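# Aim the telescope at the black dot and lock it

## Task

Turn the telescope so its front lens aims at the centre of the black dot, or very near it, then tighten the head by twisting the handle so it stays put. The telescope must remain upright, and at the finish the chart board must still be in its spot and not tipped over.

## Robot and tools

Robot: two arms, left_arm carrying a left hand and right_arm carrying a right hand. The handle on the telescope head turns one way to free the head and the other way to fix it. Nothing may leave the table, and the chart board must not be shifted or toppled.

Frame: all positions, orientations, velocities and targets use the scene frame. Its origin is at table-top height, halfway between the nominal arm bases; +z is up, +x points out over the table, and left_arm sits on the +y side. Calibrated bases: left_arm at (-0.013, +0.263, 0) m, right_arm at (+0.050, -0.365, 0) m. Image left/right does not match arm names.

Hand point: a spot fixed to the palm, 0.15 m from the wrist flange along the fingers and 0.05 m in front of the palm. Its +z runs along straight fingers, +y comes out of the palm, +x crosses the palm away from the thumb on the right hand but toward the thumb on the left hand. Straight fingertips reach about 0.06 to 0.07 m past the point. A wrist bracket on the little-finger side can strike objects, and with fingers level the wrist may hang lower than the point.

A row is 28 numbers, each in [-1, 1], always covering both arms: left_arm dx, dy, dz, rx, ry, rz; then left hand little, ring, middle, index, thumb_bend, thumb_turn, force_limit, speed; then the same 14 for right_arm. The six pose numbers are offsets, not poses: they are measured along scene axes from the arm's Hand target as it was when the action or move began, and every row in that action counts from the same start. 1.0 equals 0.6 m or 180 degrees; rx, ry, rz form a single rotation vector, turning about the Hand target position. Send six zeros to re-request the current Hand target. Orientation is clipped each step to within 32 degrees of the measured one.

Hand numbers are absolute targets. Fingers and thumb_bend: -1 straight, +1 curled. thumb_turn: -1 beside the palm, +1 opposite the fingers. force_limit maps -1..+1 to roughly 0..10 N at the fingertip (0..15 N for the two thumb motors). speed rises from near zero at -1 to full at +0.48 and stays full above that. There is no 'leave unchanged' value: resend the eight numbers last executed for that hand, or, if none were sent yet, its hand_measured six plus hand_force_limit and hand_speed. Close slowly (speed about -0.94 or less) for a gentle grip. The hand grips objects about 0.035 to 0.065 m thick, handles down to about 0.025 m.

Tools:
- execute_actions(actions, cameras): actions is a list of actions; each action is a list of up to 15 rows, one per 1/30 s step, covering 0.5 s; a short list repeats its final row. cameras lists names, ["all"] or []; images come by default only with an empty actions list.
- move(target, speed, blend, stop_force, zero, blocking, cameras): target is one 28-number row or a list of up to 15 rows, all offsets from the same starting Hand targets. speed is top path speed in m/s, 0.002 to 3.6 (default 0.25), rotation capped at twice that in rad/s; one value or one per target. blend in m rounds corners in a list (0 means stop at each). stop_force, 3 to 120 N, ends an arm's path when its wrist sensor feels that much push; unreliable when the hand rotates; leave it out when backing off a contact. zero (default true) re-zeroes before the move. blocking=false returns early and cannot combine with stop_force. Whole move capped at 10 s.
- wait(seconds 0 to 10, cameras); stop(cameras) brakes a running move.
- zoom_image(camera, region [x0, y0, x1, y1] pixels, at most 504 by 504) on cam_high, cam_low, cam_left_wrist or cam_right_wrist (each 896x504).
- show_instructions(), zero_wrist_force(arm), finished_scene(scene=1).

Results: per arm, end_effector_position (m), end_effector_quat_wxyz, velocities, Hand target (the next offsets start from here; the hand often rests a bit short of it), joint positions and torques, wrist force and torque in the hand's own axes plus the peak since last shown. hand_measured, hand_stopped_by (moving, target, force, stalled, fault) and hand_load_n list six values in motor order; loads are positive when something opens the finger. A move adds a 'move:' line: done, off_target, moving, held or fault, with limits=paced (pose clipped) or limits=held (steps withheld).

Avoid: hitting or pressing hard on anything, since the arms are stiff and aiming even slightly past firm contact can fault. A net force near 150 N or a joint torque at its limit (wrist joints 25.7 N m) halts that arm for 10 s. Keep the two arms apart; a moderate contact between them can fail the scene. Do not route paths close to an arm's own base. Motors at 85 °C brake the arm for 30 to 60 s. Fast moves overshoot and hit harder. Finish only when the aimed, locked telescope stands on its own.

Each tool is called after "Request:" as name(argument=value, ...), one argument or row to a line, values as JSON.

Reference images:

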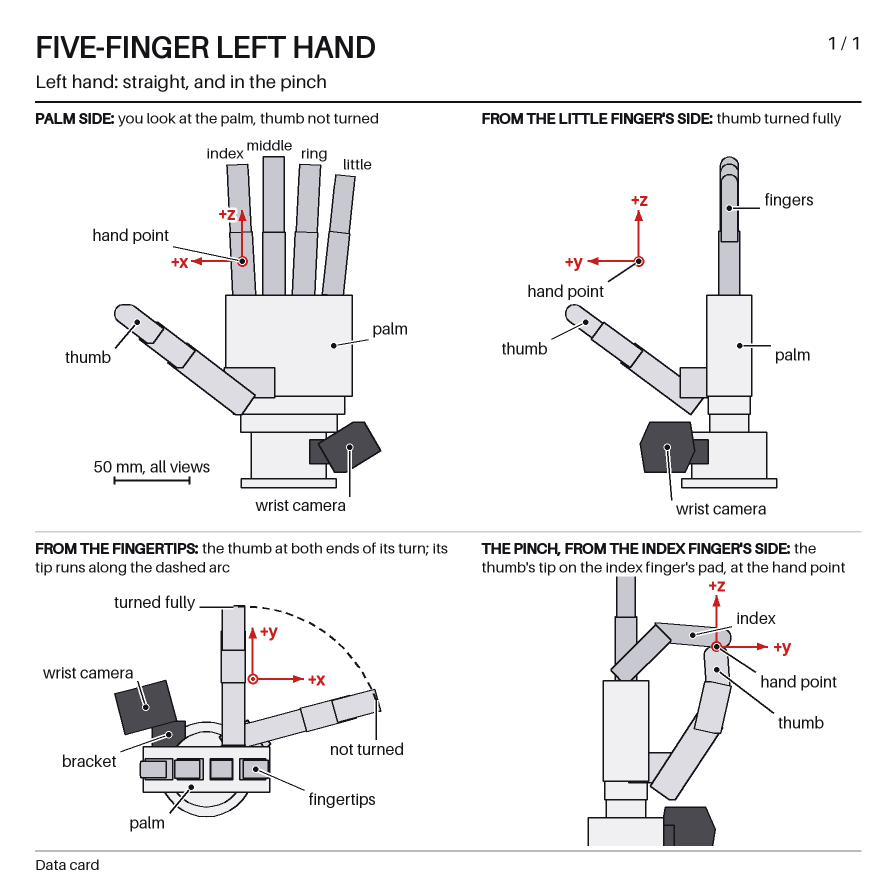

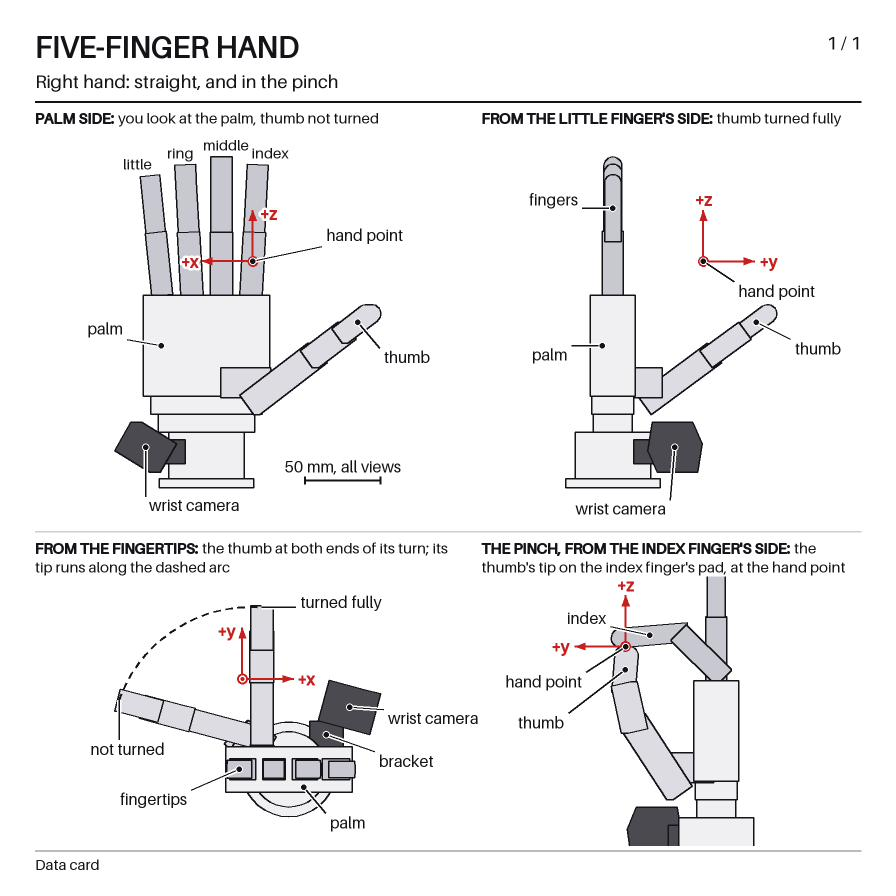

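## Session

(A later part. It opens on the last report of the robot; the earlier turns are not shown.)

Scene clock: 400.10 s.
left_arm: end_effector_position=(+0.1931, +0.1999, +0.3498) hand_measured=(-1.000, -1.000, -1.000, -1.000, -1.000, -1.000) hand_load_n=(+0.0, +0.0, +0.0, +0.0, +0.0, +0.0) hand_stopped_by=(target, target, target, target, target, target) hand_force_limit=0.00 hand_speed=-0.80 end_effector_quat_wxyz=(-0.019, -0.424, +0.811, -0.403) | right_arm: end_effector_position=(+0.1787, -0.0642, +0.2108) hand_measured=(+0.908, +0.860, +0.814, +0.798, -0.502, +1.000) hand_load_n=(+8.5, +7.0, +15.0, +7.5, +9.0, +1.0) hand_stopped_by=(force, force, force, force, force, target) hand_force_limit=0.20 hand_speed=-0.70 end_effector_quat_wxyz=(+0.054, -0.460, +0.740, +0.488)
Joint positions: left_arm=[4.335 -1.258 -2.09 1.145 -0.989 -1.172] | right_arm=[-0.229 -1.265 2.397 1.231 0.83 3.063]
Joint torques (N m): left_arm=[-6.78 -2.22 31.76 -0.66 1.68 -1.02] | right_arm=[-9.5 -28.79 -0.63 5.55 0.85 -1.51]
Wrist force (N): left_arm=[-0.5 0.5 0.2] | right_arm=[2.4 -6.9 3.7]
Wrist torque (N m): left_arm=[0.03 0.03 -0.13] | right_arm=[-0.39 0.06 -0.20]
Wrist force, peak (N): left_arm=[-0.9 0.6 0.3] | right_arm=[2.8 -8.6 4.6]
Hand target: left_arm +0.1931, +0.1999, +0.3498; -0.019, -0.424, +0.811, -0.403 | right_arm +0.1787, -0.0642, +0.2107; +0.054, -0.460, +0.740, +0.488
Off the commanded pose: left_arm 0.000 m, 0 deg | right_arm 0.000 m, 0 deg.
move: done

Request:
move(
  target=[0,0,0,0,0,0,-1,-1,-1,-1,-1,-1,0,-0.8,0.0103,0.0052,-0.0173,-0.0476,-0.0523,-0.0441,0.99,0.99,0.99,0.99,0.99,1,0.2,-0.7],
  speed=0.1,
  cameras=["cam_left_wrist","cam_right_wrist"],
)

Scene clock: 415.27 s.
left_arm: end_effector_position=(+0.1931, +0.1999, +0.3498) hand_measured=(-1.000, -1.000, -1.000, -1.000, -1.000, -1.000) hand_load_n=(+0.0, +0.0, +0.0, +0.0, +0.0, +0.0) hand_stopped_by=(target, target, target, target, target, target) hand_force_limit=0.00 hand_speed=-0.80 end_effector_quat_wxyz=(-0.019, -0.424, +0.811, -0.403) | right_arm: end_effector_position=(+0.1849, -0.0611, +0.2003) hand_measured=(+0.908, +0.860, +0.814, +0.798, -0.502, +1.000) hand_load_n=(+9.5, +6.0, +15.0, +3.0, +8.5, +1.0) hand_stopped_by=(force, force, force, force, force, target) hand_force_limit=0.20 hand_speed=-0.70 end_effector_quat_wxyz=(+0.113, -0.449, +0.797, +0.387)
Joint positions: left_arm=[4.335 -1.258 -2.09 1.145 -0.989 -1.172] | right_arm=[-0.253 -1.504 2.409 1.122 0.851 3.274]
Joint torques (N m): left_arm=[-7 -1.87 32.01 -0.46 1.69 -0.87] | right_arm=[10.93 0.86 -16 4.42 -2.67 -0.96]
Wrist force (N): left_arm=[-0.4 0.7 0.3] | right_arm=[3.2 4.6 1.0]
Wrist torque (N m): left_arm=[0.05 0.00 -0.12] | right_arm=[0.02 -0.17 -0.65]
Wrist force, peak (N): left_arm=[-1.1 0.4 0.5] | right_arm=[2.9 11.1 -1.0]
Hand target: left_arm +0.1931, +0.1999, +0.3498; -0.019, -0.424, +0.811, -0.403 | right_arm +0.1849, -0.0611, +0.2004; +0.113, -0.449, +0.797, +0.387
Off the commanded pose: left_arm 0.000 m, 0 deg | right_arm 0.000 m, 0 deg.
move: done
camera_calibration:
cam_left_wrist: T_world_to_cam=[[0.484664, -0.464247, 0.741334, -0.257962], [-0.857161, -0.0832076, 0.508282, 0.000185761], [-0.174284, -0.881789, -0.438262, 0.475463], [0, 0, 0, 1]] pos_world=[0.20805, 0.299515, 0.399519]
cam_right_wrist: T_world_to_cam=[[-0.905412, 0.0948994, 0.41379, 0.0840371], [0.424038, 0.249226, 0.870677, -0.2391], [-0.0205006, 0.963784, -0.265893, 0.232763], [0, 0, 0, 1]] pos_world=[0.182247, -0.172719, 0.235295]
Images, in order (width x height): cam_left_wrist 896x504, cam_right_wrist 896x504.

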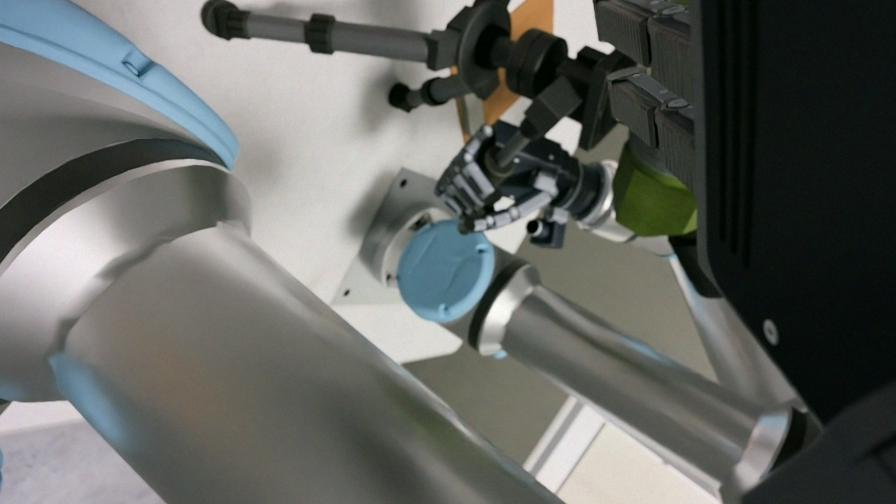

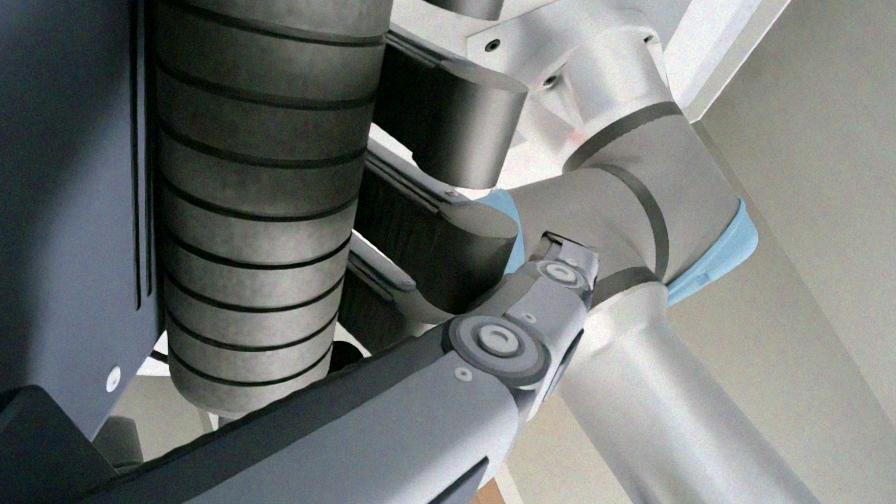

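Request:
move(
  target=[0,0,0,0,0,0,-1,-1,-1,-1,-1,-1,0,-0.8,0.0137,0.001,-0.0158,-0.0476,-0.0523,-0.0441,0.99,0.99,0.99,0.99,0.99,1,0.2,-0.7],
  speed=0.1,
  cameras=["cam_left_wrist","cam_low","cam_high"],
)

Scene clock: 425.53 s.
left_arm: end_effector_position=(+0.1931, +0.1999, +0.3498) hand_measured=(-1.000, -1.000, -1.000, -1.000, -1.000, -1.000) hand_load_n=(+0.0, +0.0, +0.0, +0.0, +0.0, +0.0) hand_stopped_by=(target, target, target, target, target, target) hand_force_limit=0.00 hand_speed=-0.80 end_effector_quat_wxyz=(-0.019, -0.424, +0.811, -0.403) | right_arm: end_effector_position=(+0.1931, -0.0605, +0.1909) hand_measured=(+0.908, +0.860, +0.814, +0.798, -0.502, +1.000) hand_load_n=(+9.5, +5.0, +15.0, +0.5, +9.0, +1.0) hand_stopped_by=(force, force, force, force, force, target) hand_force_limit=0.20 hand_speed=-0.70 end_effector_quat_wxyz=(+0.171, -0.431, +0.841, +0.280)
Joint positions: left_arm=[4.335 -1.258 -2.09 1.145 -0.989 -1.172] | right_arm=[-0.219 -1.742 2.399 1.015 0.91 3.526]
Joint torques (N m): left_arm=[-5.9 -2.49 30.84 -0.71 1.87 -0.62] | right_arm=[-13.13 2.88 -15.51 4.03 -3.92 -0.36]
Wrist force (N): left_arm=[-0.6 0.2 0.1] | right_arm=[5.0 4.4 -1.2]
Wrist torque (N m): left_arm=[-0.02 0.05 -0.13] | right_arm=[0.11 -0.26 -0.21]
Wrist force, peak (N): left_arm=[-0.9 0.6 0.5] | right_arm=[3.4 6.9 -0.7]
Hand target: left_arm +0.1931, +0.1999, +0.3498; -0.019, -0.424, +0.811, -0.403 | right_arm +0.1931, -0.0605, +0.1909; +0.171, -0.431, +0.841, +0.280
Off the commanded pose: left_arm 0.000 m, 0 deg | right_arm 0.000 m, 0 deg.
move: done
camera_calibration:
cam_left_wrist: T_world_to_cam=[[0.484664, -0.464247, 0.741334, -0.257962], [-0.857161, -0.0832076, 0.508282, 0.000185761], [-0.174284, -0.881789, -0.438262, 0.475463], [0, 0, 0, 1]] pos_world=[0.20805, 0.299515, 0.399519]
Images, in order (width x height): cam_high 896x504, cam_low 896x504, cam_left_wrist 896x504.

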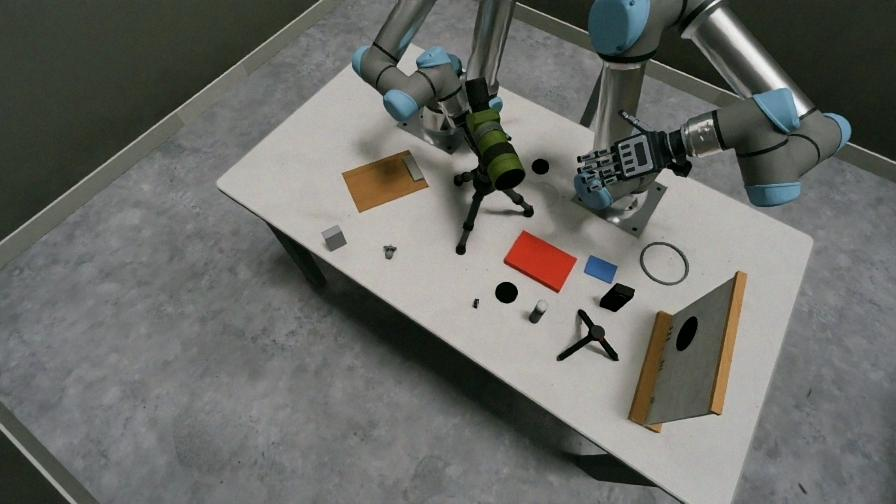

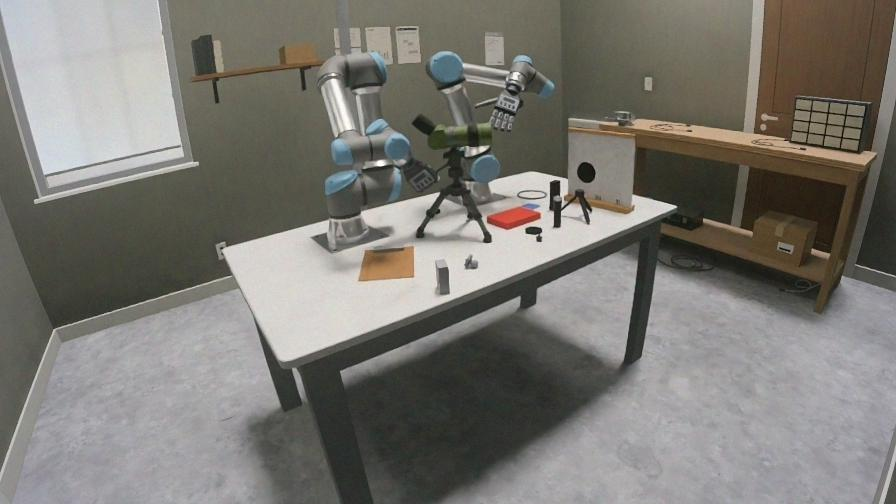

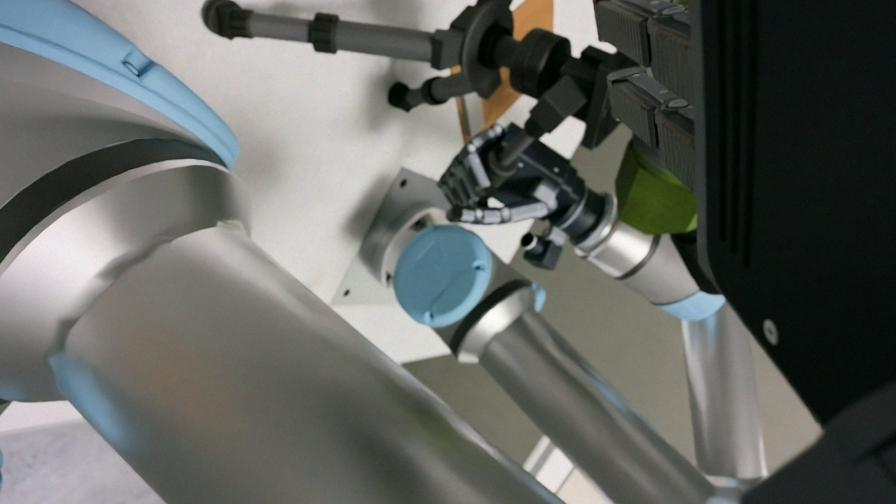

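Request:
zoom_image(
  camera="cam_low",
  region=[390, 90, 530, 250],
)

Request:
zoom_image(
  camera="cam_high",
  region=[430, 60, 570, 270],
)

Scaled by 3.150.

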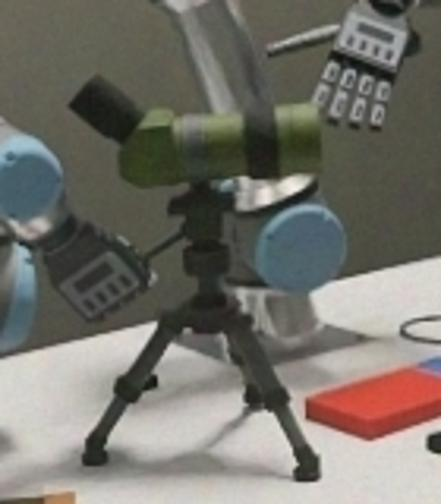

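Scaled by 2.400.

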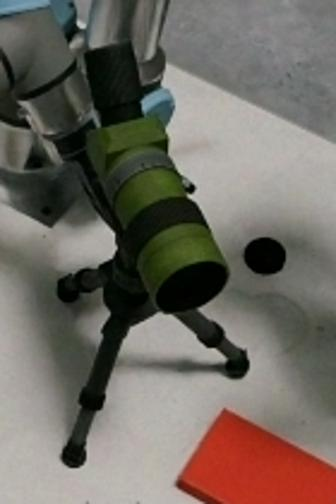

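Request:
execute_actions(
  actions=[],
  cameras=["cam_right_wrist","cam_left_wrist"],
)

Request:
zoom_image(
  camera="cam_left_wrist",
  region=[380, 20, 700, 240],
)

Scene clock: 453.83 s.
left_arm: end_effector_position=(+0.1931, +0.1999, +0.3498) hand_measured=(-1.000, -1.000, -1.000, -1.000, -1.000, -1.000) hand_load_n=(+0.0, +0.0, +0.0, -0.5, +0.0, +0.0) hand_stopped_by=(target, target, target, target, target, target) hand_force_limit=0.00 hand_speed=-0.80 end_effector_quat_wxyz=(-0.019, -0.424, +0.811, -0.403) | right_arm: end_effector_position=(+0.1931, -0.0605, +0.1909) hand_measured=(+0.908, +0.860, +0.814, +0.798, -0.502, +1.000) hand_load_n=(+9.5, +4.5, +15.0, +0.5, +9.0, +1.0) hand_stopped_by=(force, force, force, force, force, target) hand_force_limit=0.20 hand_speed=-0.70 end_effector_quat_wxyz=(+0.171, -0.431, +0.841, +0.280)
Joint positions: left_arm=[4.335 -1.258 -2.09 1.145 -0.989 -1.172] | right_arm=[-0.22 -1.742 2.4 1.015 0.91 3.526]
Joint velocities: within noise
Joint torques (N m): left_arm=[-6.25 -2.33 32.14 -0.7 1.59 -0.98] | right_arm=[-14.08 8.19 -9.84 2.98 -3.51 2.61]
Motor temperatures (°C): left_arm=[25 31 29 31 33 36] | right_arm=[31 27 25 33 35 33]
Wrist force (N): left_arm=[-0.6 0.5 0.2] | right_arm=[4.9 4.7 -1.8]
Wrist torque (N m): left_arm=[0.02 0.05 -0.14] | right_arm=[0.14 -0.22 -0.22]
Wrist force, peak (N): left_arm=[-0.6 0.9 0.5] | right_arm=[5.2 4.6 -1.6]
Hand target: left_arm +0.1931, +0.1999, +0.3498; -0.019, -0.424, +0.811, -0.403 | right_arm +0.1931, -0.0605, +0.1909; +0.171, -0.431, +0.841, +0.280
Off the commanded pose: left_arm 0.000 m, 0 deg | right_arm 0.000 m, 0 deg.
camera_calibration:
cam_left_wrist: T_world_to_cam=[[0.484664, -0.464247, 0.741334, -0.257962], [-0.857161, -0.0832076, 0.508282, 0.000185761], [-0.174284, -0.881789, -0.438262, 0.475463], [0, 0, 0, 1]] pos_world=[0.20805, 0.299515, 0.399519]
cam_right_wrist: T_world_to_cam=[[-0.933436, 0.271652, 0.234311, 0.145729], [0.318985, 0.329636, 0.888588, -0.21279], [0.16415, 0.904182, -0.394347, 0.215108], [0, 0, 0, 1]] pos_world=[0.168595, -0.163941, 0.239764]
Images, in order (width x height): cam_left_wrist 896x504, cam_right_wrist 896x504.

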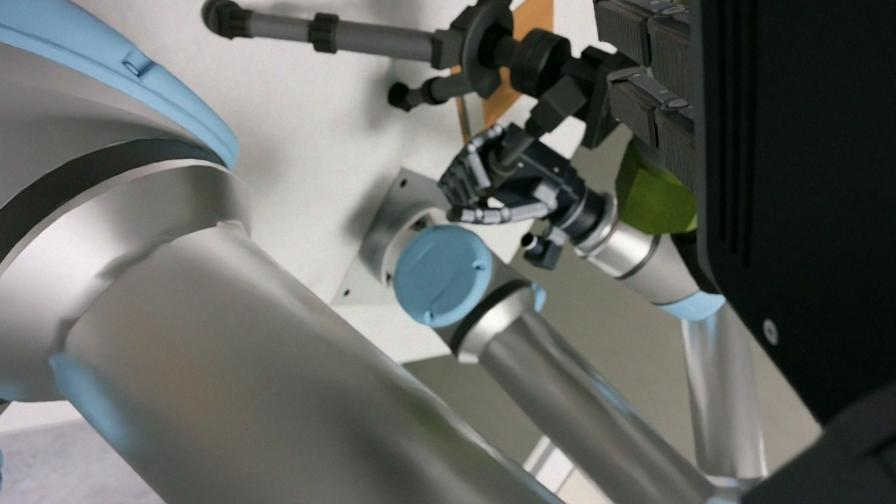

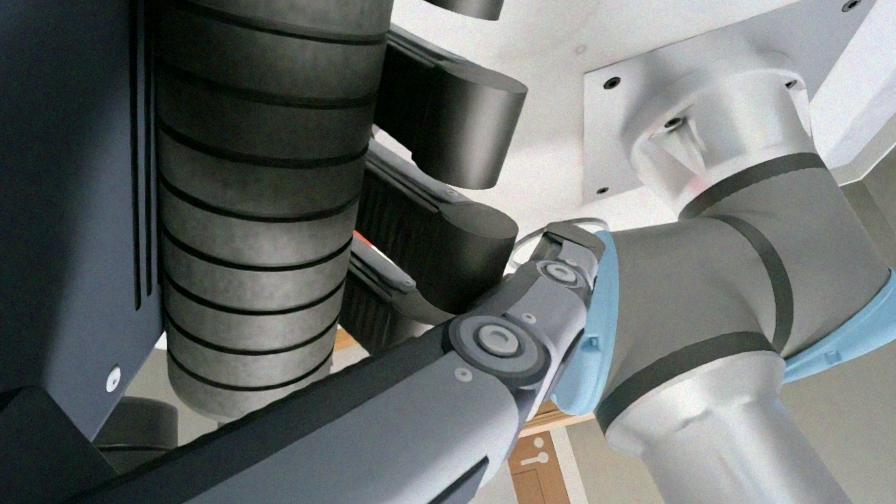

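Scaled by 1.575.

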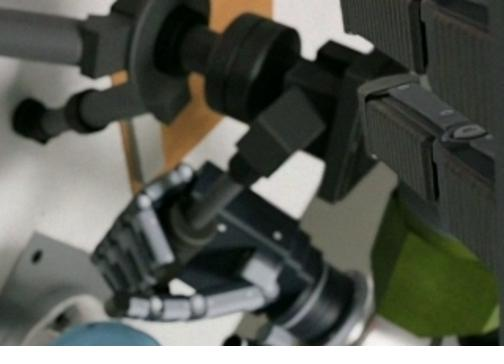

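Request:
move(
  target=[0,0,0,0,0,0,-1,-1,-1,-1,-1,-1,0,-0.8,-0.0115,0.006,0.0,0,0,0,0.99,0.99,0.99,0.99,0.99,1,0.2,-0.7],
  speed=0.03,
  cameras=["cam_left_wrist","cam_high","cam_low"],
)

Request:
zoom_image(
  camera="cam_high",
  region=[430, 60, 570, 270],
)

Scene clock: 462.43 s.
left_arm: end_effector_position=(+0.1931, +0.1999, +0.3498) hand_measured=(-1.000, -1.000, -1.000, -1.000, -1.000, -1.000) hand_load_n=(+0.0, +0.0, +0.0, -0.5, +0.0, +0.0) hand_stopped_by=(target, target, target, target, target, target) hand_force_limit=0.00 hand_speed=-0.80 end_effector_quat_wxyz=(-0.019, -0.424, +0.811, -0.403) | right_arm: end_effector_position=(+0.1861, -0.0568, +0.1909) hand_measured=(+0.908, +0.860, +0.814, +0.798, -0.502, +1.000) hand_load_n=(+7.0, +5.5, +15.0, +4.0, +9.0, +1.0) hand_stopped_by=(force, force, force, force, force, target) hand_force_limit=0.20 hand_speed=-0.70 end_effector_quat_wxyz=(+0.171, -0.431, +0.841, +0.280)
Joint positions: left_arm=[4.335 -1.258 -2.09 1.145 -0.989 -1.172] | right_arm=[-0.203 -1.759 2.409 1.01 0.908 3.547]
Joint torques (N m): left_arm=[-6.51 -1.9 31.43 -0.57 1.47 -0.6] | right_arm=[-9.89 6.23 -20.99 2.41 -3.36 -1.12]
Wrist force (N): left_arm=[-0.7 0.6 0.4] | right_arm=[-1.3 -3.5 4.9]
Wrist torque (N m): left_arm=[0.03 0.04 -0.14] | right_arm=[-0.25 0.43 -0.67]
Wrist force, peak (N): left_arm=[-0.9 0.6 0.4] | right_arm=[5.1 4.8 -1.5]
Hand target: left_arm +0.1931, +0.1999, +0.3498; -0.019, -0.424, +0.811, -0.403 | right_arm +0.1862, -0.0569, +0.1909; +0.171, -0.431, +0.841, +0.280
Off the commanded pose: left_arm 0.000 m, 0 deg | right_arm 0.000 m, 0 deg.
move: done
camera_calibration:
cam_left_wrist: T_world_to_cam=[[0.484664, -0.464247, 0.741334, -0.257962], [-0.857161, -0.0832076, 0.508282, 0.000185761], [-0.174284, -0.881789, -0.438262, 0.475463], [0, 0, 0, 1]] pos_world=[0.20805, 0.299515, 0.399519]
Images, in order (width x height): cam_high 896x504, cam_low 896x504, cam_left_wrist 896x504.

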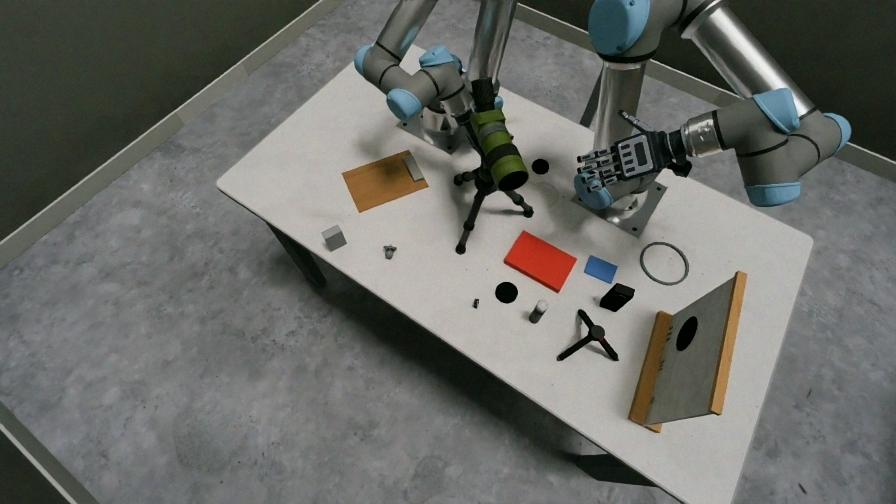

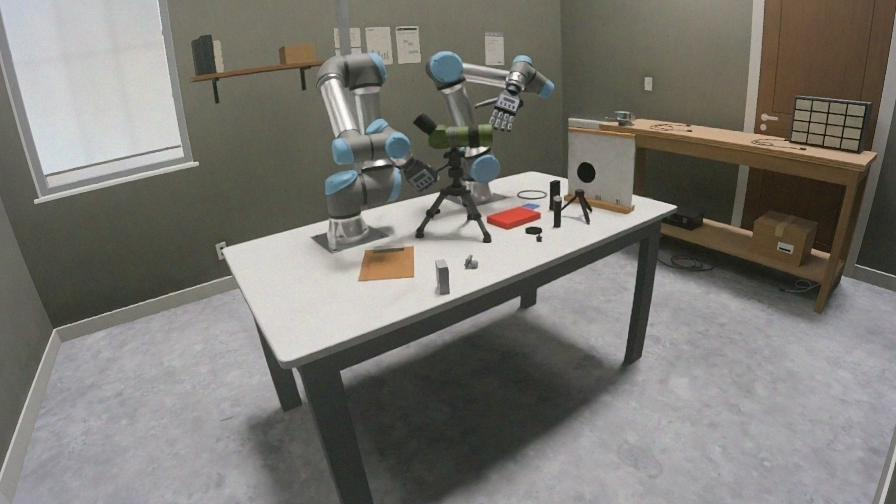

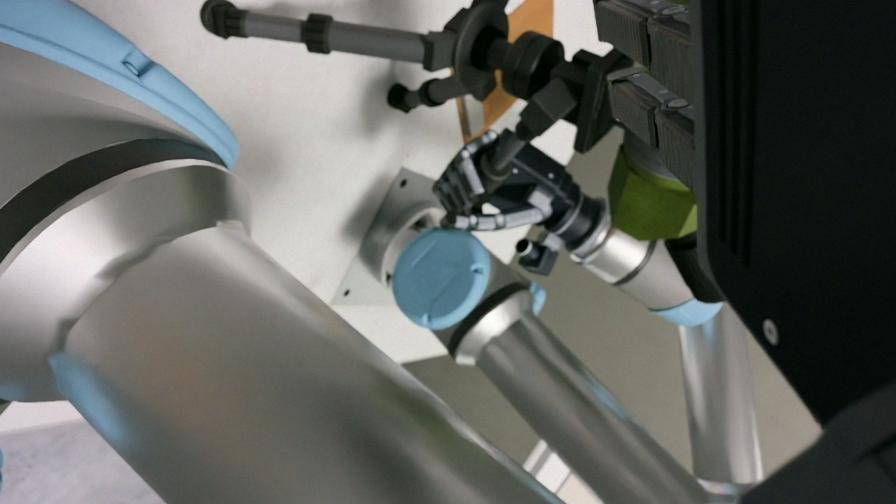

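Scaled by 2.400.

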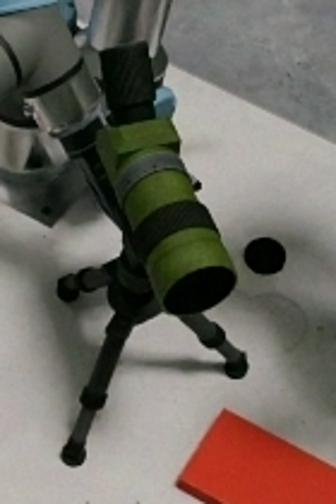

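Request:
move(
  target=[0,0,0,0,0,0,-1,-1,-1,-1,-1,-1,0,-0.8,0.0013,-0.0142,0.0,0,0,0.0278,0.99,0.99,0.99,0.99,0.99,1,0.2,-0.7],
  speed=0.05,
  cameras=["cam_left_wrist","cam_high","cam_low"],
)

Request:
zoom_image(
  camera="cam_high",
  region=[430, 60, 570, 270],
)

Scene clock: 469.53 s.
left_arm: end_effector_position=(+0.1931, +0.1999, +0.3498) hand_measured=(-1.000, -1.000, -1.000, -1.000, -1.000, -1.000) hand_load_n=(+0.0, +0.0, +0.0, +0.0, +0.0, +0.0) hand_stopped_by=(target, target, target, target, target, target) hand_force_limit=0.00 hand_speed=-0.80 end_effector_quat_wxyz=(-0.019, -0.424, +0.811, -0.403) | right_arm: end_effector_position=(+0.1871, -0.0654, +0.1909) hand_measured=(+0.908, +0.860, +0.814, +0.798, -0.502, +1.000) hand_load_n=(+8.5, +6.0, +15.0, +2.0, +9.0, +1.0) hand_stopped_by=(force, force, force, force, force, target) hand_force_limit=0.20 hand_speed=-0.70 end_effector_quat_wxyz=(+0.158, -0.467, +0.821, +0.287)
Joint positions: left_arm=[4.335 -1.258 -2.09 1.145 -0.989 -1.172] | right_arm=[-0.22 -1.698 2.386 1.051 0.922 3.417]
Joint torques (N m): left_arm=[-6.77 -2.15 30.96 -0.58 1.55 -0.77] | right_arm=[-6.49 -21.42 -7.06 1.72 -3.3 1.96]
Wrist force (N): left_arm=[-0.8 0.3 0.4] | right_arm=[3.8 -5.1 3.2]
Wrist torque (N m): left_arm=[-0.02 0.08 -0.14] | right_arm=[-0.27 0.06 0.14]
Wrist force, peak (N): left_arm=[-0.7 0.9 0.3] | right_arm=[4.5 -5.8 4.6]
Hand target: left_arm +0.1931, +0.1999, +0.3498; -0.019, -0.424, +0.811, -0.403 | right_arm +0.1870, -0.0654, +0.1909; +0.158, -0.467, +0.821, +0.287
Off the commanded pose: left_arm 0.000 m, 0 deg | right_arm 0.000 m, 0 deg.
move: done
camera_calibration:
cam_left_wrist: T_world_to_cam=[[0.484664, -0.464247, 0.741334, -0.257962], [-0.857161, -0.0832076, 0.508282, 0.000185761], [-0.174284, -0.881789, -0.438262, 0.475463], [0, 0, 0, 1]] pos_world=[0.20805, 0.299515, 0.399519]
Images, in order (width x height): cam_high 896x504, cam_low 896x504, cam_left_wrist 896x504.

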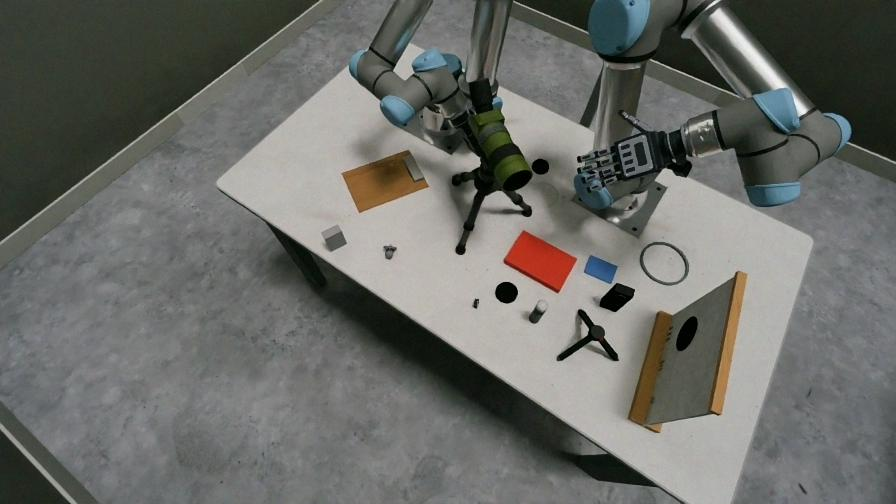

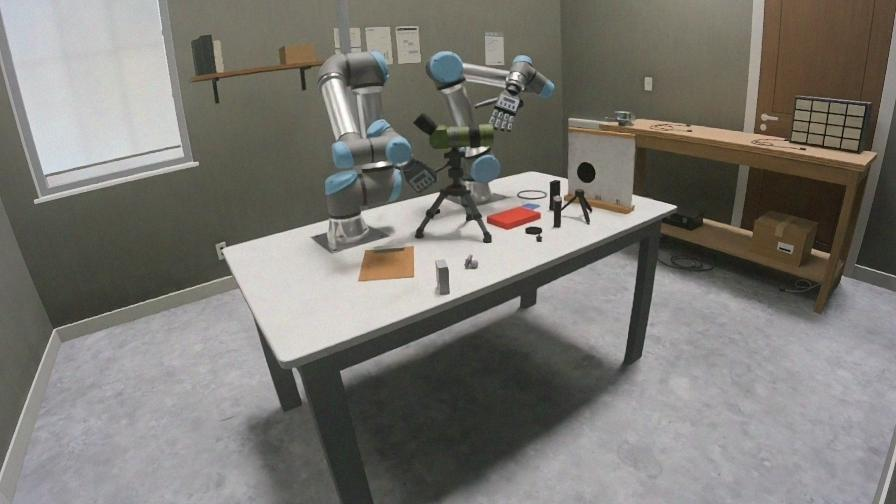

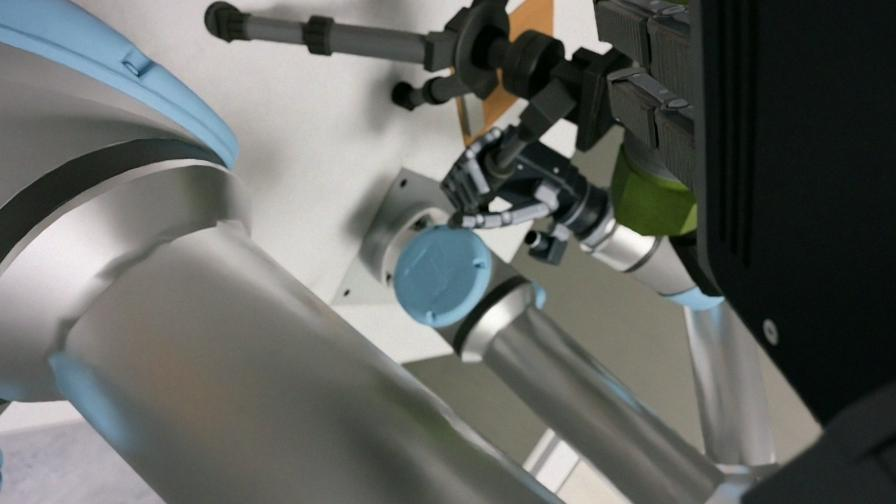

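Scaled by 2.400.

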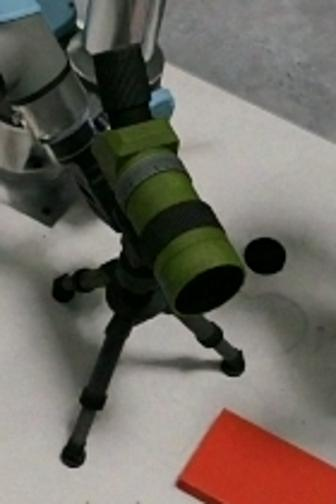

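Request:
move(
  target=[0,0,0,0,0,0,-1,-1,-1,-1,-1,-1,0,-0.8,0.006,0.0035,-0.0092,-0.0285,-0.0376,-0.0293,0.99,0.99,0.99,0.99,0.99,1,0.2,-0.7],
  speed=0.1,
)

Scene clock: 482.93 s.
left_arm: end_effector_position=(+0.1931, +0.1999, +0.3498) hand_measured=(-1.000, -1.000, -1.000, -1.000, -1.000, -1.000) hand_load_n=(+0.0, +0.0, +0.0, +0.0, +0.0, +0.0) hand_stopped_by=(target, target, target, target, target, target) hand_force_limit=0.00 hand_speed=-0.80 end_effector_quat_wxyz=(-0.019, -0.424, +0.811, -0.403) | right_arm: end_effector_position=(+0.1906, -0.0633, +0.1854) hand_measured=(+0.908, +0.860, +0.814, +0.798, -0.502, +1.000) hand_load_n=(+7.5, +5.5, +15.0, +2.0, +9.0, +1.0) hand_stopped_by=(force, force, force, force, force, target) hand_force_limit=0.20 hand_speed=-0.70 end_effector_quat_wxyz=(+0.199, -0.451, +0.843, +0.214)
Joint positions: left_arm=[4.335 -1.258 -2.09 1.145 -0.989 -1.172] | right_arm=[-0.149 -1.848 2.375 0.961 0.983 3.62]
Joint torques (N m): left_arm=[-5.96 -2.09 32.21 -0.6 1.28 -0.97] | right_arm=[-12.26 5.62 -13.58 4.53 -4.79 -0.81]
Wrist force (N): left_arm=[-0.5 0.6 0.1] | right_arm=[4.8 -4.4 3.1]
Wrist torque (N m): left_arm=[0.05 0.03 -0.14] | right_arm=[-0.25 0.05 0.31]
Wrist force, peak (N): left_arm=[-0.7 0.8 0.5] | right_arm=[4.7 -6.2 5.3]
Hand target: left_arm +0.1931, +0.1999, +0.3498; -0.019, -0.424, +0.811, -0.403 | right_arm +0.1906, -0.0633, +0.1854; +0.199, -0.451, +0.843, +0.214
Off the commanded pose: left_arm 0.000 m, 0 deg | right_arm 0.000 m, 0 deg.
move: done

Request:
move(
  target=[0,0,0,0,0,0,-1,-1,-1,-1,-1,-1,0,-0.8,0.0057,-0.0267,0.0,0,0,0.0556,0.99,0.99,0.99,0.99,0.99,1,0.2,-0.7],
  speed=0.05,
  cameras=["cam_left_wrist","cam_high"],
)

Request:
zoom_image(
  camera="cam_high",
  region=[430, 60, 570, 270],
)

Scene clock: 489.40 s.
left_arm: end_effector_position=(+0.1931, +0.1999, +0.3498) hand_measured=(-1.000, -1.000, -1.000, -1.000, -1.000, -1.000) hand_load_n=(+0.0, +0.0, +0.0, +0.0, +0.0, +0.0) hand_stopped_by=(target, target, target, target, target, target) hand_force_limit=0.00 hand_speed=-0.80 end_effector_quat_wxyz=(-0.019, -0.424, +0.811, -0.403) | right_arm: end_effector_position=(+0.1941, -0.0793, +0.1854) hand_measured=(+0.908, +0.860, +0.814, +0.798, -0.502, +1.000) hand_load_n=(+8.5, +5.5, +15.0, +1.0, +9.0, +1.0) hand_stopped_by=(force, force, force, force, force, target) hand_force_limit=0.20 hand_speed=-0.70 end_effector_quat_wxyz=(+0.179, -0.523, +0.801, +0.231)
Joint positions: left_arm=[4.335 -1.258 -2.09 1.145 -0.989 -1.172] | right_arm=[-0.202 -1.734 2.34 1.037 0.982 3.346]
Joint torques (N m): left_arm=[-6.09 -3.57 31.09 -0.81 1.43 -0.55] | right_arm=[-2.55 -22.25 -6.74 1.6 -0.96 1.52]
Wrist force (N): left_arm=[-0.7 0.3 0.6] | right_arm=[4.0 -6.4 0.6]
Wrist torque (N m): left_arm=[-0.03 0.06 -0.13] | right_arm=[-0.24 -0.19 0.38]
Wrist force, peak (N): left_arm=[-0.8 0.8 0.3] | right_arm=[4.3 -6.7 0.6]
Hand target: left_arm +0.1931, +0.1999, +0.3498; -0.019, -0.424, +0.811, -0.403 | right_arm +0.1940, -0.0793, +0.1854; +0.179, -0.523, +0.801, +0.231
Off the commanded pose: left_arm 0.000 m, 0 deg | right_arm 0.000 m, 0 deg.
move: done
camera_calibration:
cam_left_wrist: T_world_to_cam=[[0.484664, -0.464247, 0.741334, -0.257962], [-0.857161, -0.0832076, 0.508282, 0.000185761], [-0.174284, -0.881789, -0.438262, 0.475463], [0, 0, 0, 1]] pos_world=[0.20805, 0.299515, 0.399519]
Images, in order (width x height): cam_high 896x504, cam_left_wrist 896x504.

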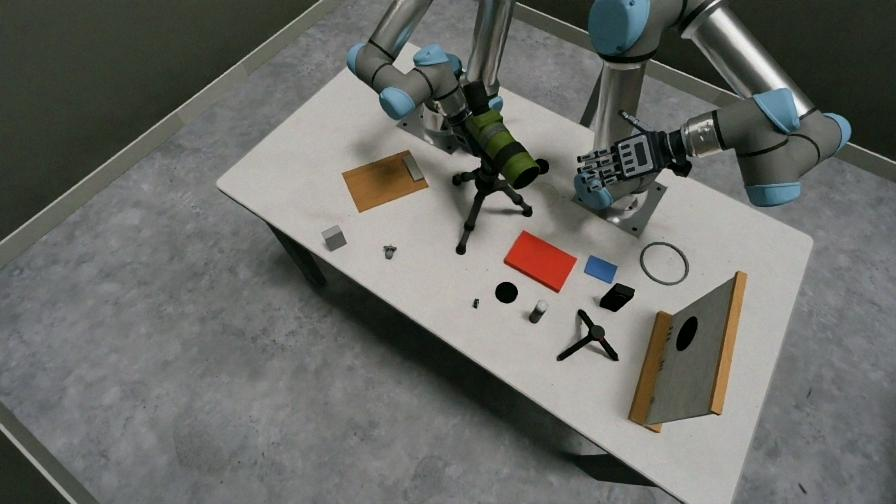

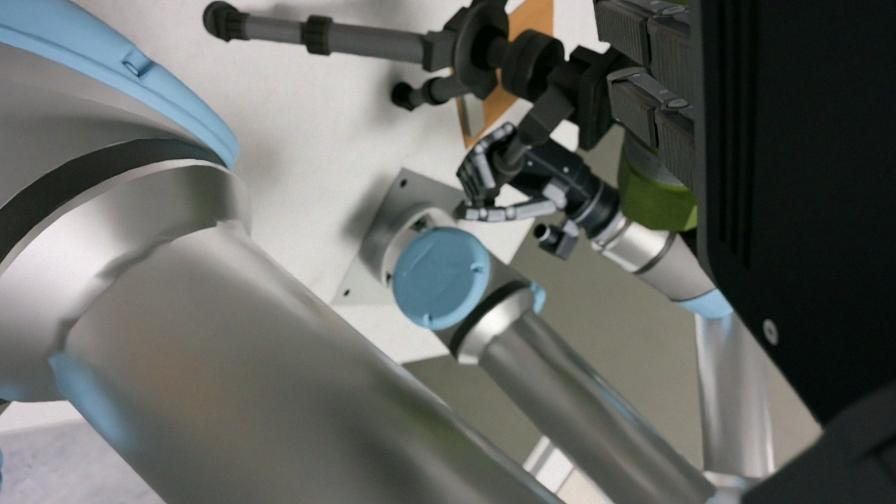

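Scaled by 2.400.

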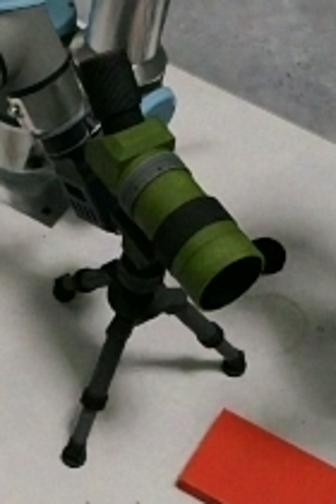

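Request:
move(
  target=[
    [0,0,0,0,0,0,-1,-1,-1,-1,-1,-1,0,-0.8,0.0072,-0.0192,0.0,0,0,0.0417,0.99,0.99,0.99,0.99,0.99,1,0.2,-0.7],
    [0,0,0,0,0,0,-1,-1,-1,-1,-1,-1,0,-0.8,0.017,-0.0373,0.0,0,0,0.0833,0.99,0.99,0.99,0.99,0.99,1,0.2,-0.7],
  ],
  speed=0.06,
  blend=0.005,
  cameras=["cam_left_wrist","cam_high"],
)

Request:
zoom_image(
  camera="cam_high",
  region=[430, 60, 570, 270],
)

Scene clock: 510.00 s.
left_arm: end_effector_position=(+0.1931, +0.1999, +0.3498) hand_measured=(-1.000, -1.000, -1.000, -1.000, -1.000, -1.000) hand_load_n=(+0.0, +0.0, +0.0, +0.0, +0.0, +0.0) hand_stopped_by=(target, target, target, target, target, target) hand_force_limit=0.00 hand_speed=-0.80 end_effector_quat_wxyz=(-0.019, -0.424, +0.811, -0.403) | right_arm: end_effector_position=(+0.2042, -0.1017, +0.1854) hand_measured=(+0.908, +0.860, +0.814, +0.798, -0.502, +1.000) hand_load_n=(+7.5, +5.5, +15.0, +1.5, +8.5, +1.0) hand_stopped_by=(force, force, force, force, force, target) hand_force_limit=0.20 hand_speed=-0.70 end_effector_quat_wxyz=(+0.147, -0.623, +0.726, +0.252)
Joint positions: left_arm=[4.335 -1.258 -2.09 1.145 -0.989 -1.172] | right_arm=[-0.189 -1.563 2.237 1.127 1.02 3.054]
Joint torques (N m): left_arm=[-5.97 -2.41 33.04 -0.78 1.29 -0.84] | right_arm=[-5.16 -29.14 -6.77 1.88 -3.4 1.76]
Wrist force (N): left_arm=[-0.7 0.4 0.3] | right_arm=[5.4 -5.2 2.2]
Wrist torque (N m): left_arm=[0.01 0.04 -0.13] | right_arm=[-0.27 -0.11 0.24]
Wrist force, peak (N): left_arm=[-1.0 0.5 0.4] | right_arm=[4.4 -7.1 -0.1]
Hand target: left_arm +0.1931, +0.1999, +0.3498; -0.019, -0.424, +0.811, -0.403 | right_arm +0.2042, -0.1017, +0.1854; +0.147, -0.623, +0.726, +0.252
Off the commanded pose: left_arm 0.000 m, 0 deg | right_arm 0.000 m, 0 deg.
move: done
camera_calibration:
cam_left_wrist: T_world_to_cam=[[0.484664, -0.464247, 0.741334, -0.257962], [-0.857161, -0.0832076, 0.508282, 0.000185761], [-0.174284, -0.881789, -0.438262, 0.475463], [0, 0, 0, 1]] pos_world=[0.20805, 0.299515, 0.399519]
Images, in order (width x height): cam_high 896x504, cam_left_wrist 896x504.

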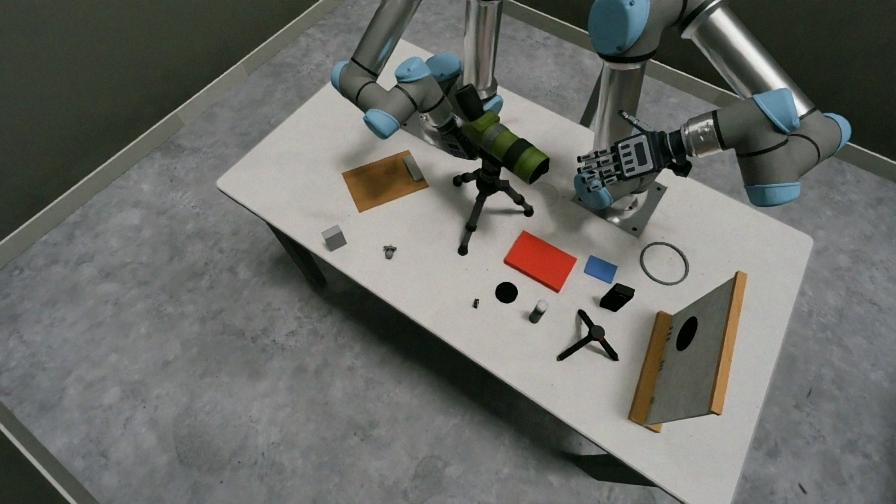

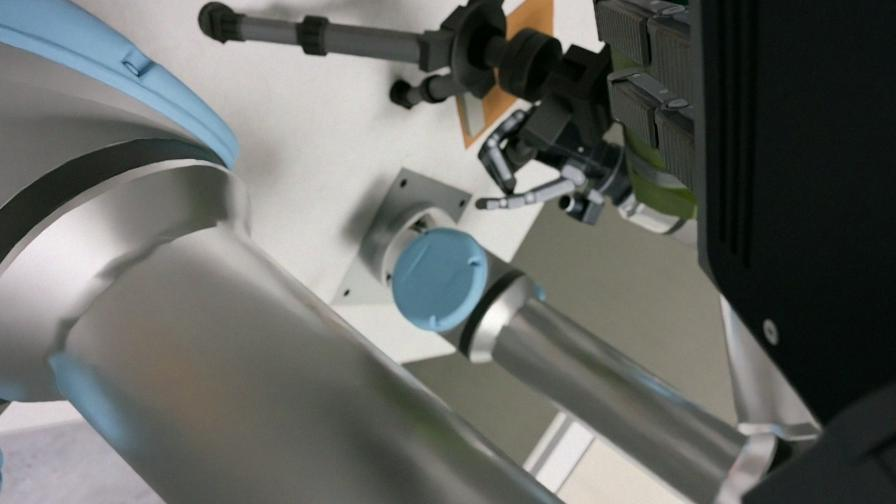

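Scaled by 2.400.

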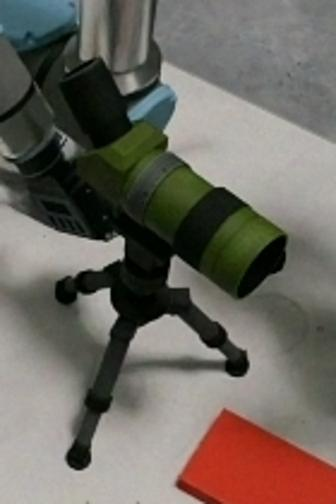

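Request:
move(
  target=[0,0,0,0,0,0,-1,-1,-1,-1,-1,-1,0,-0.8,-0.0025,-0.0142,0.0197,-0.0547,0.0097,0,0.99,0.99,0.99,0.99,0.99,1,0.2,-0.7],
  speed=0.05,
  cameras=["cam_low","cam_high"],
)

Request:
zoom_image(
  camera="cam_high",
  region=[430, 60, 570, 270],
)

Request:
zoom_image(
  camera="cam_low",
  region=[400, 100, 600, 200],
)

Scene clock: 530.17 s.
left_arm: end_effector_position=(+0.1931, +0.1999, +0.3498) hand_measured=(-1.000, -1.000, -1.000, -1.000, -1.000, -1.000) hand_load_n=(+0.0, +0.0, +0.0, +0.0, +0.0, -0.5) hand_stopped_by=(target, target, target, target, target, target) hand_force_limit=0.00 hand_speed=-0.80 end_effector_quat_wxyz=(-0.019, -0.424, +0.811, -0.403) | right_arm: end_effector_position=(+0.2027, -0.1102, +0.1972) hand_measured=(+0.908, +0.860, +0.814, +0.798, -0.502, +1.000) hand_load_n=(+8.5, +4.5, +15.0, +0.5, +8.5, +1.0) hand_stopped_by=(force, force, force, force, force, target) hand_force_limit=0.20 hand_speed=-0.70 end_effector_quat_wxyz=(+0.082, -0.630, +0.747, +0.198) end_effector_velocity=(+0.000, +0.000, +0.000) end_effector_angular_velocity=(+0.005, -0.002, +0.002)
Joint positions: left_arm=[4.335 -1.258 -2.09 1.145 -0.989 -1.172] | right_arm=[-0.076 -1.591 2.133 1.193 1.169 3.217]
Joint velocities: left_arm=[within noise] | right_arm=[-0.002 -0.001 0.003 -0.001 -0.005 -0.005]
Joint torques (N m): left_arm=[-7.19 -0.99 30.69 -0.56 1.43 -0.71] | right_arm=[-10.34 -20.5 -8.47 0.9 -3.44 -2.27]
Wrist force (N): left_arm=[-0.6 0.5 0.6] | right_arm=[4.5 -3.6 -4.1]
Wrist torque (N m): left_arm=[0.02 0.05 -0.14] | right_arm=[0.01 -0.40 0.30]
Wrist force, peak (N): left_arm=[-0.9 0.5 0.5] | right_arm=[5.1 -5.9 1.9]
Hand target: left_arm +0.1931, +0.1999, +0.3498; -0.019, -0.424, +0.811, -0.403 | right_arm +0.2027, -0.1102, +0.1972; +0.082, -0.630, +0.747, +0.198
Off the commanded pose: left_arm 0.000 m, 0 deg | right_arm 0.000 m, 0 deg.
move: done
Images, in order (width x height): cam_high 896x504, cam_low 896x504.

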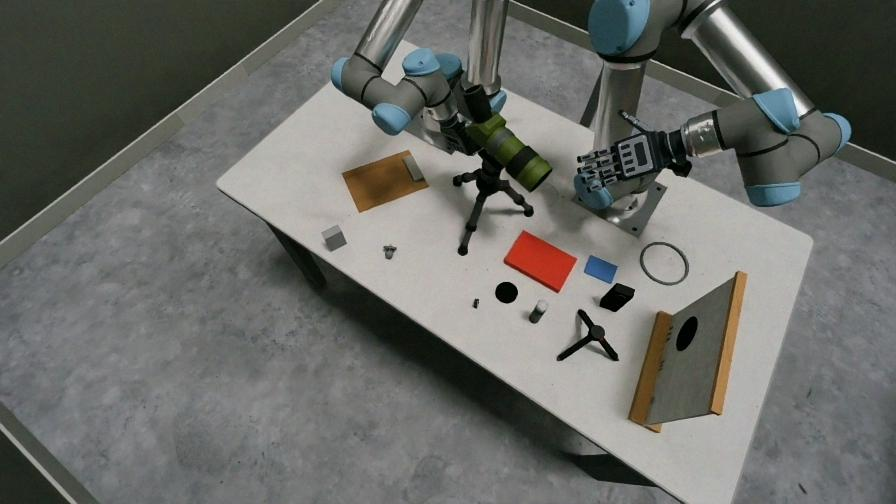

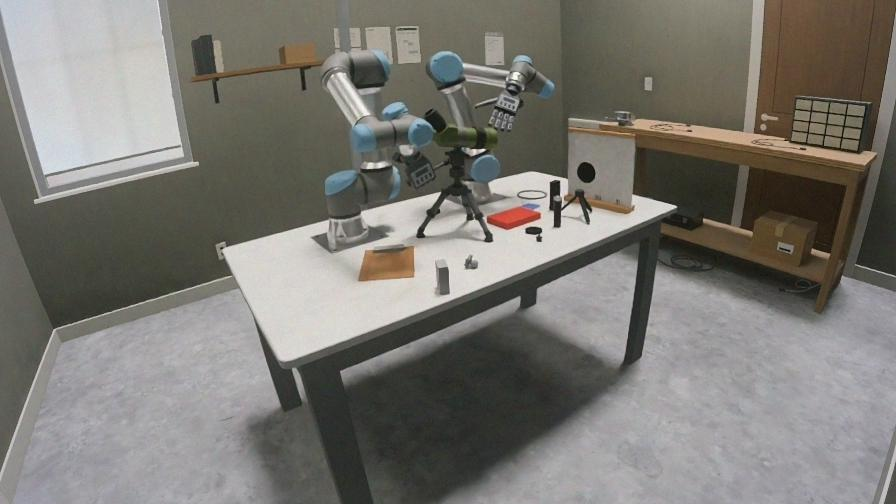

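Scaled by 2.400.

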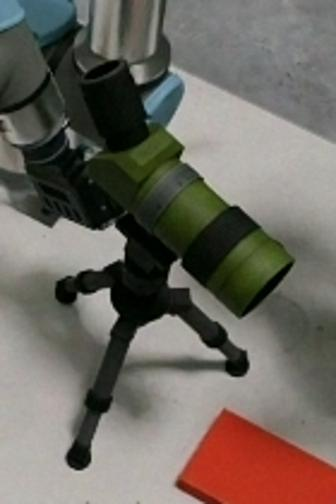

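Scaled by 2.520.

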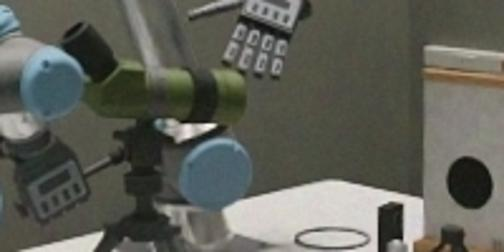

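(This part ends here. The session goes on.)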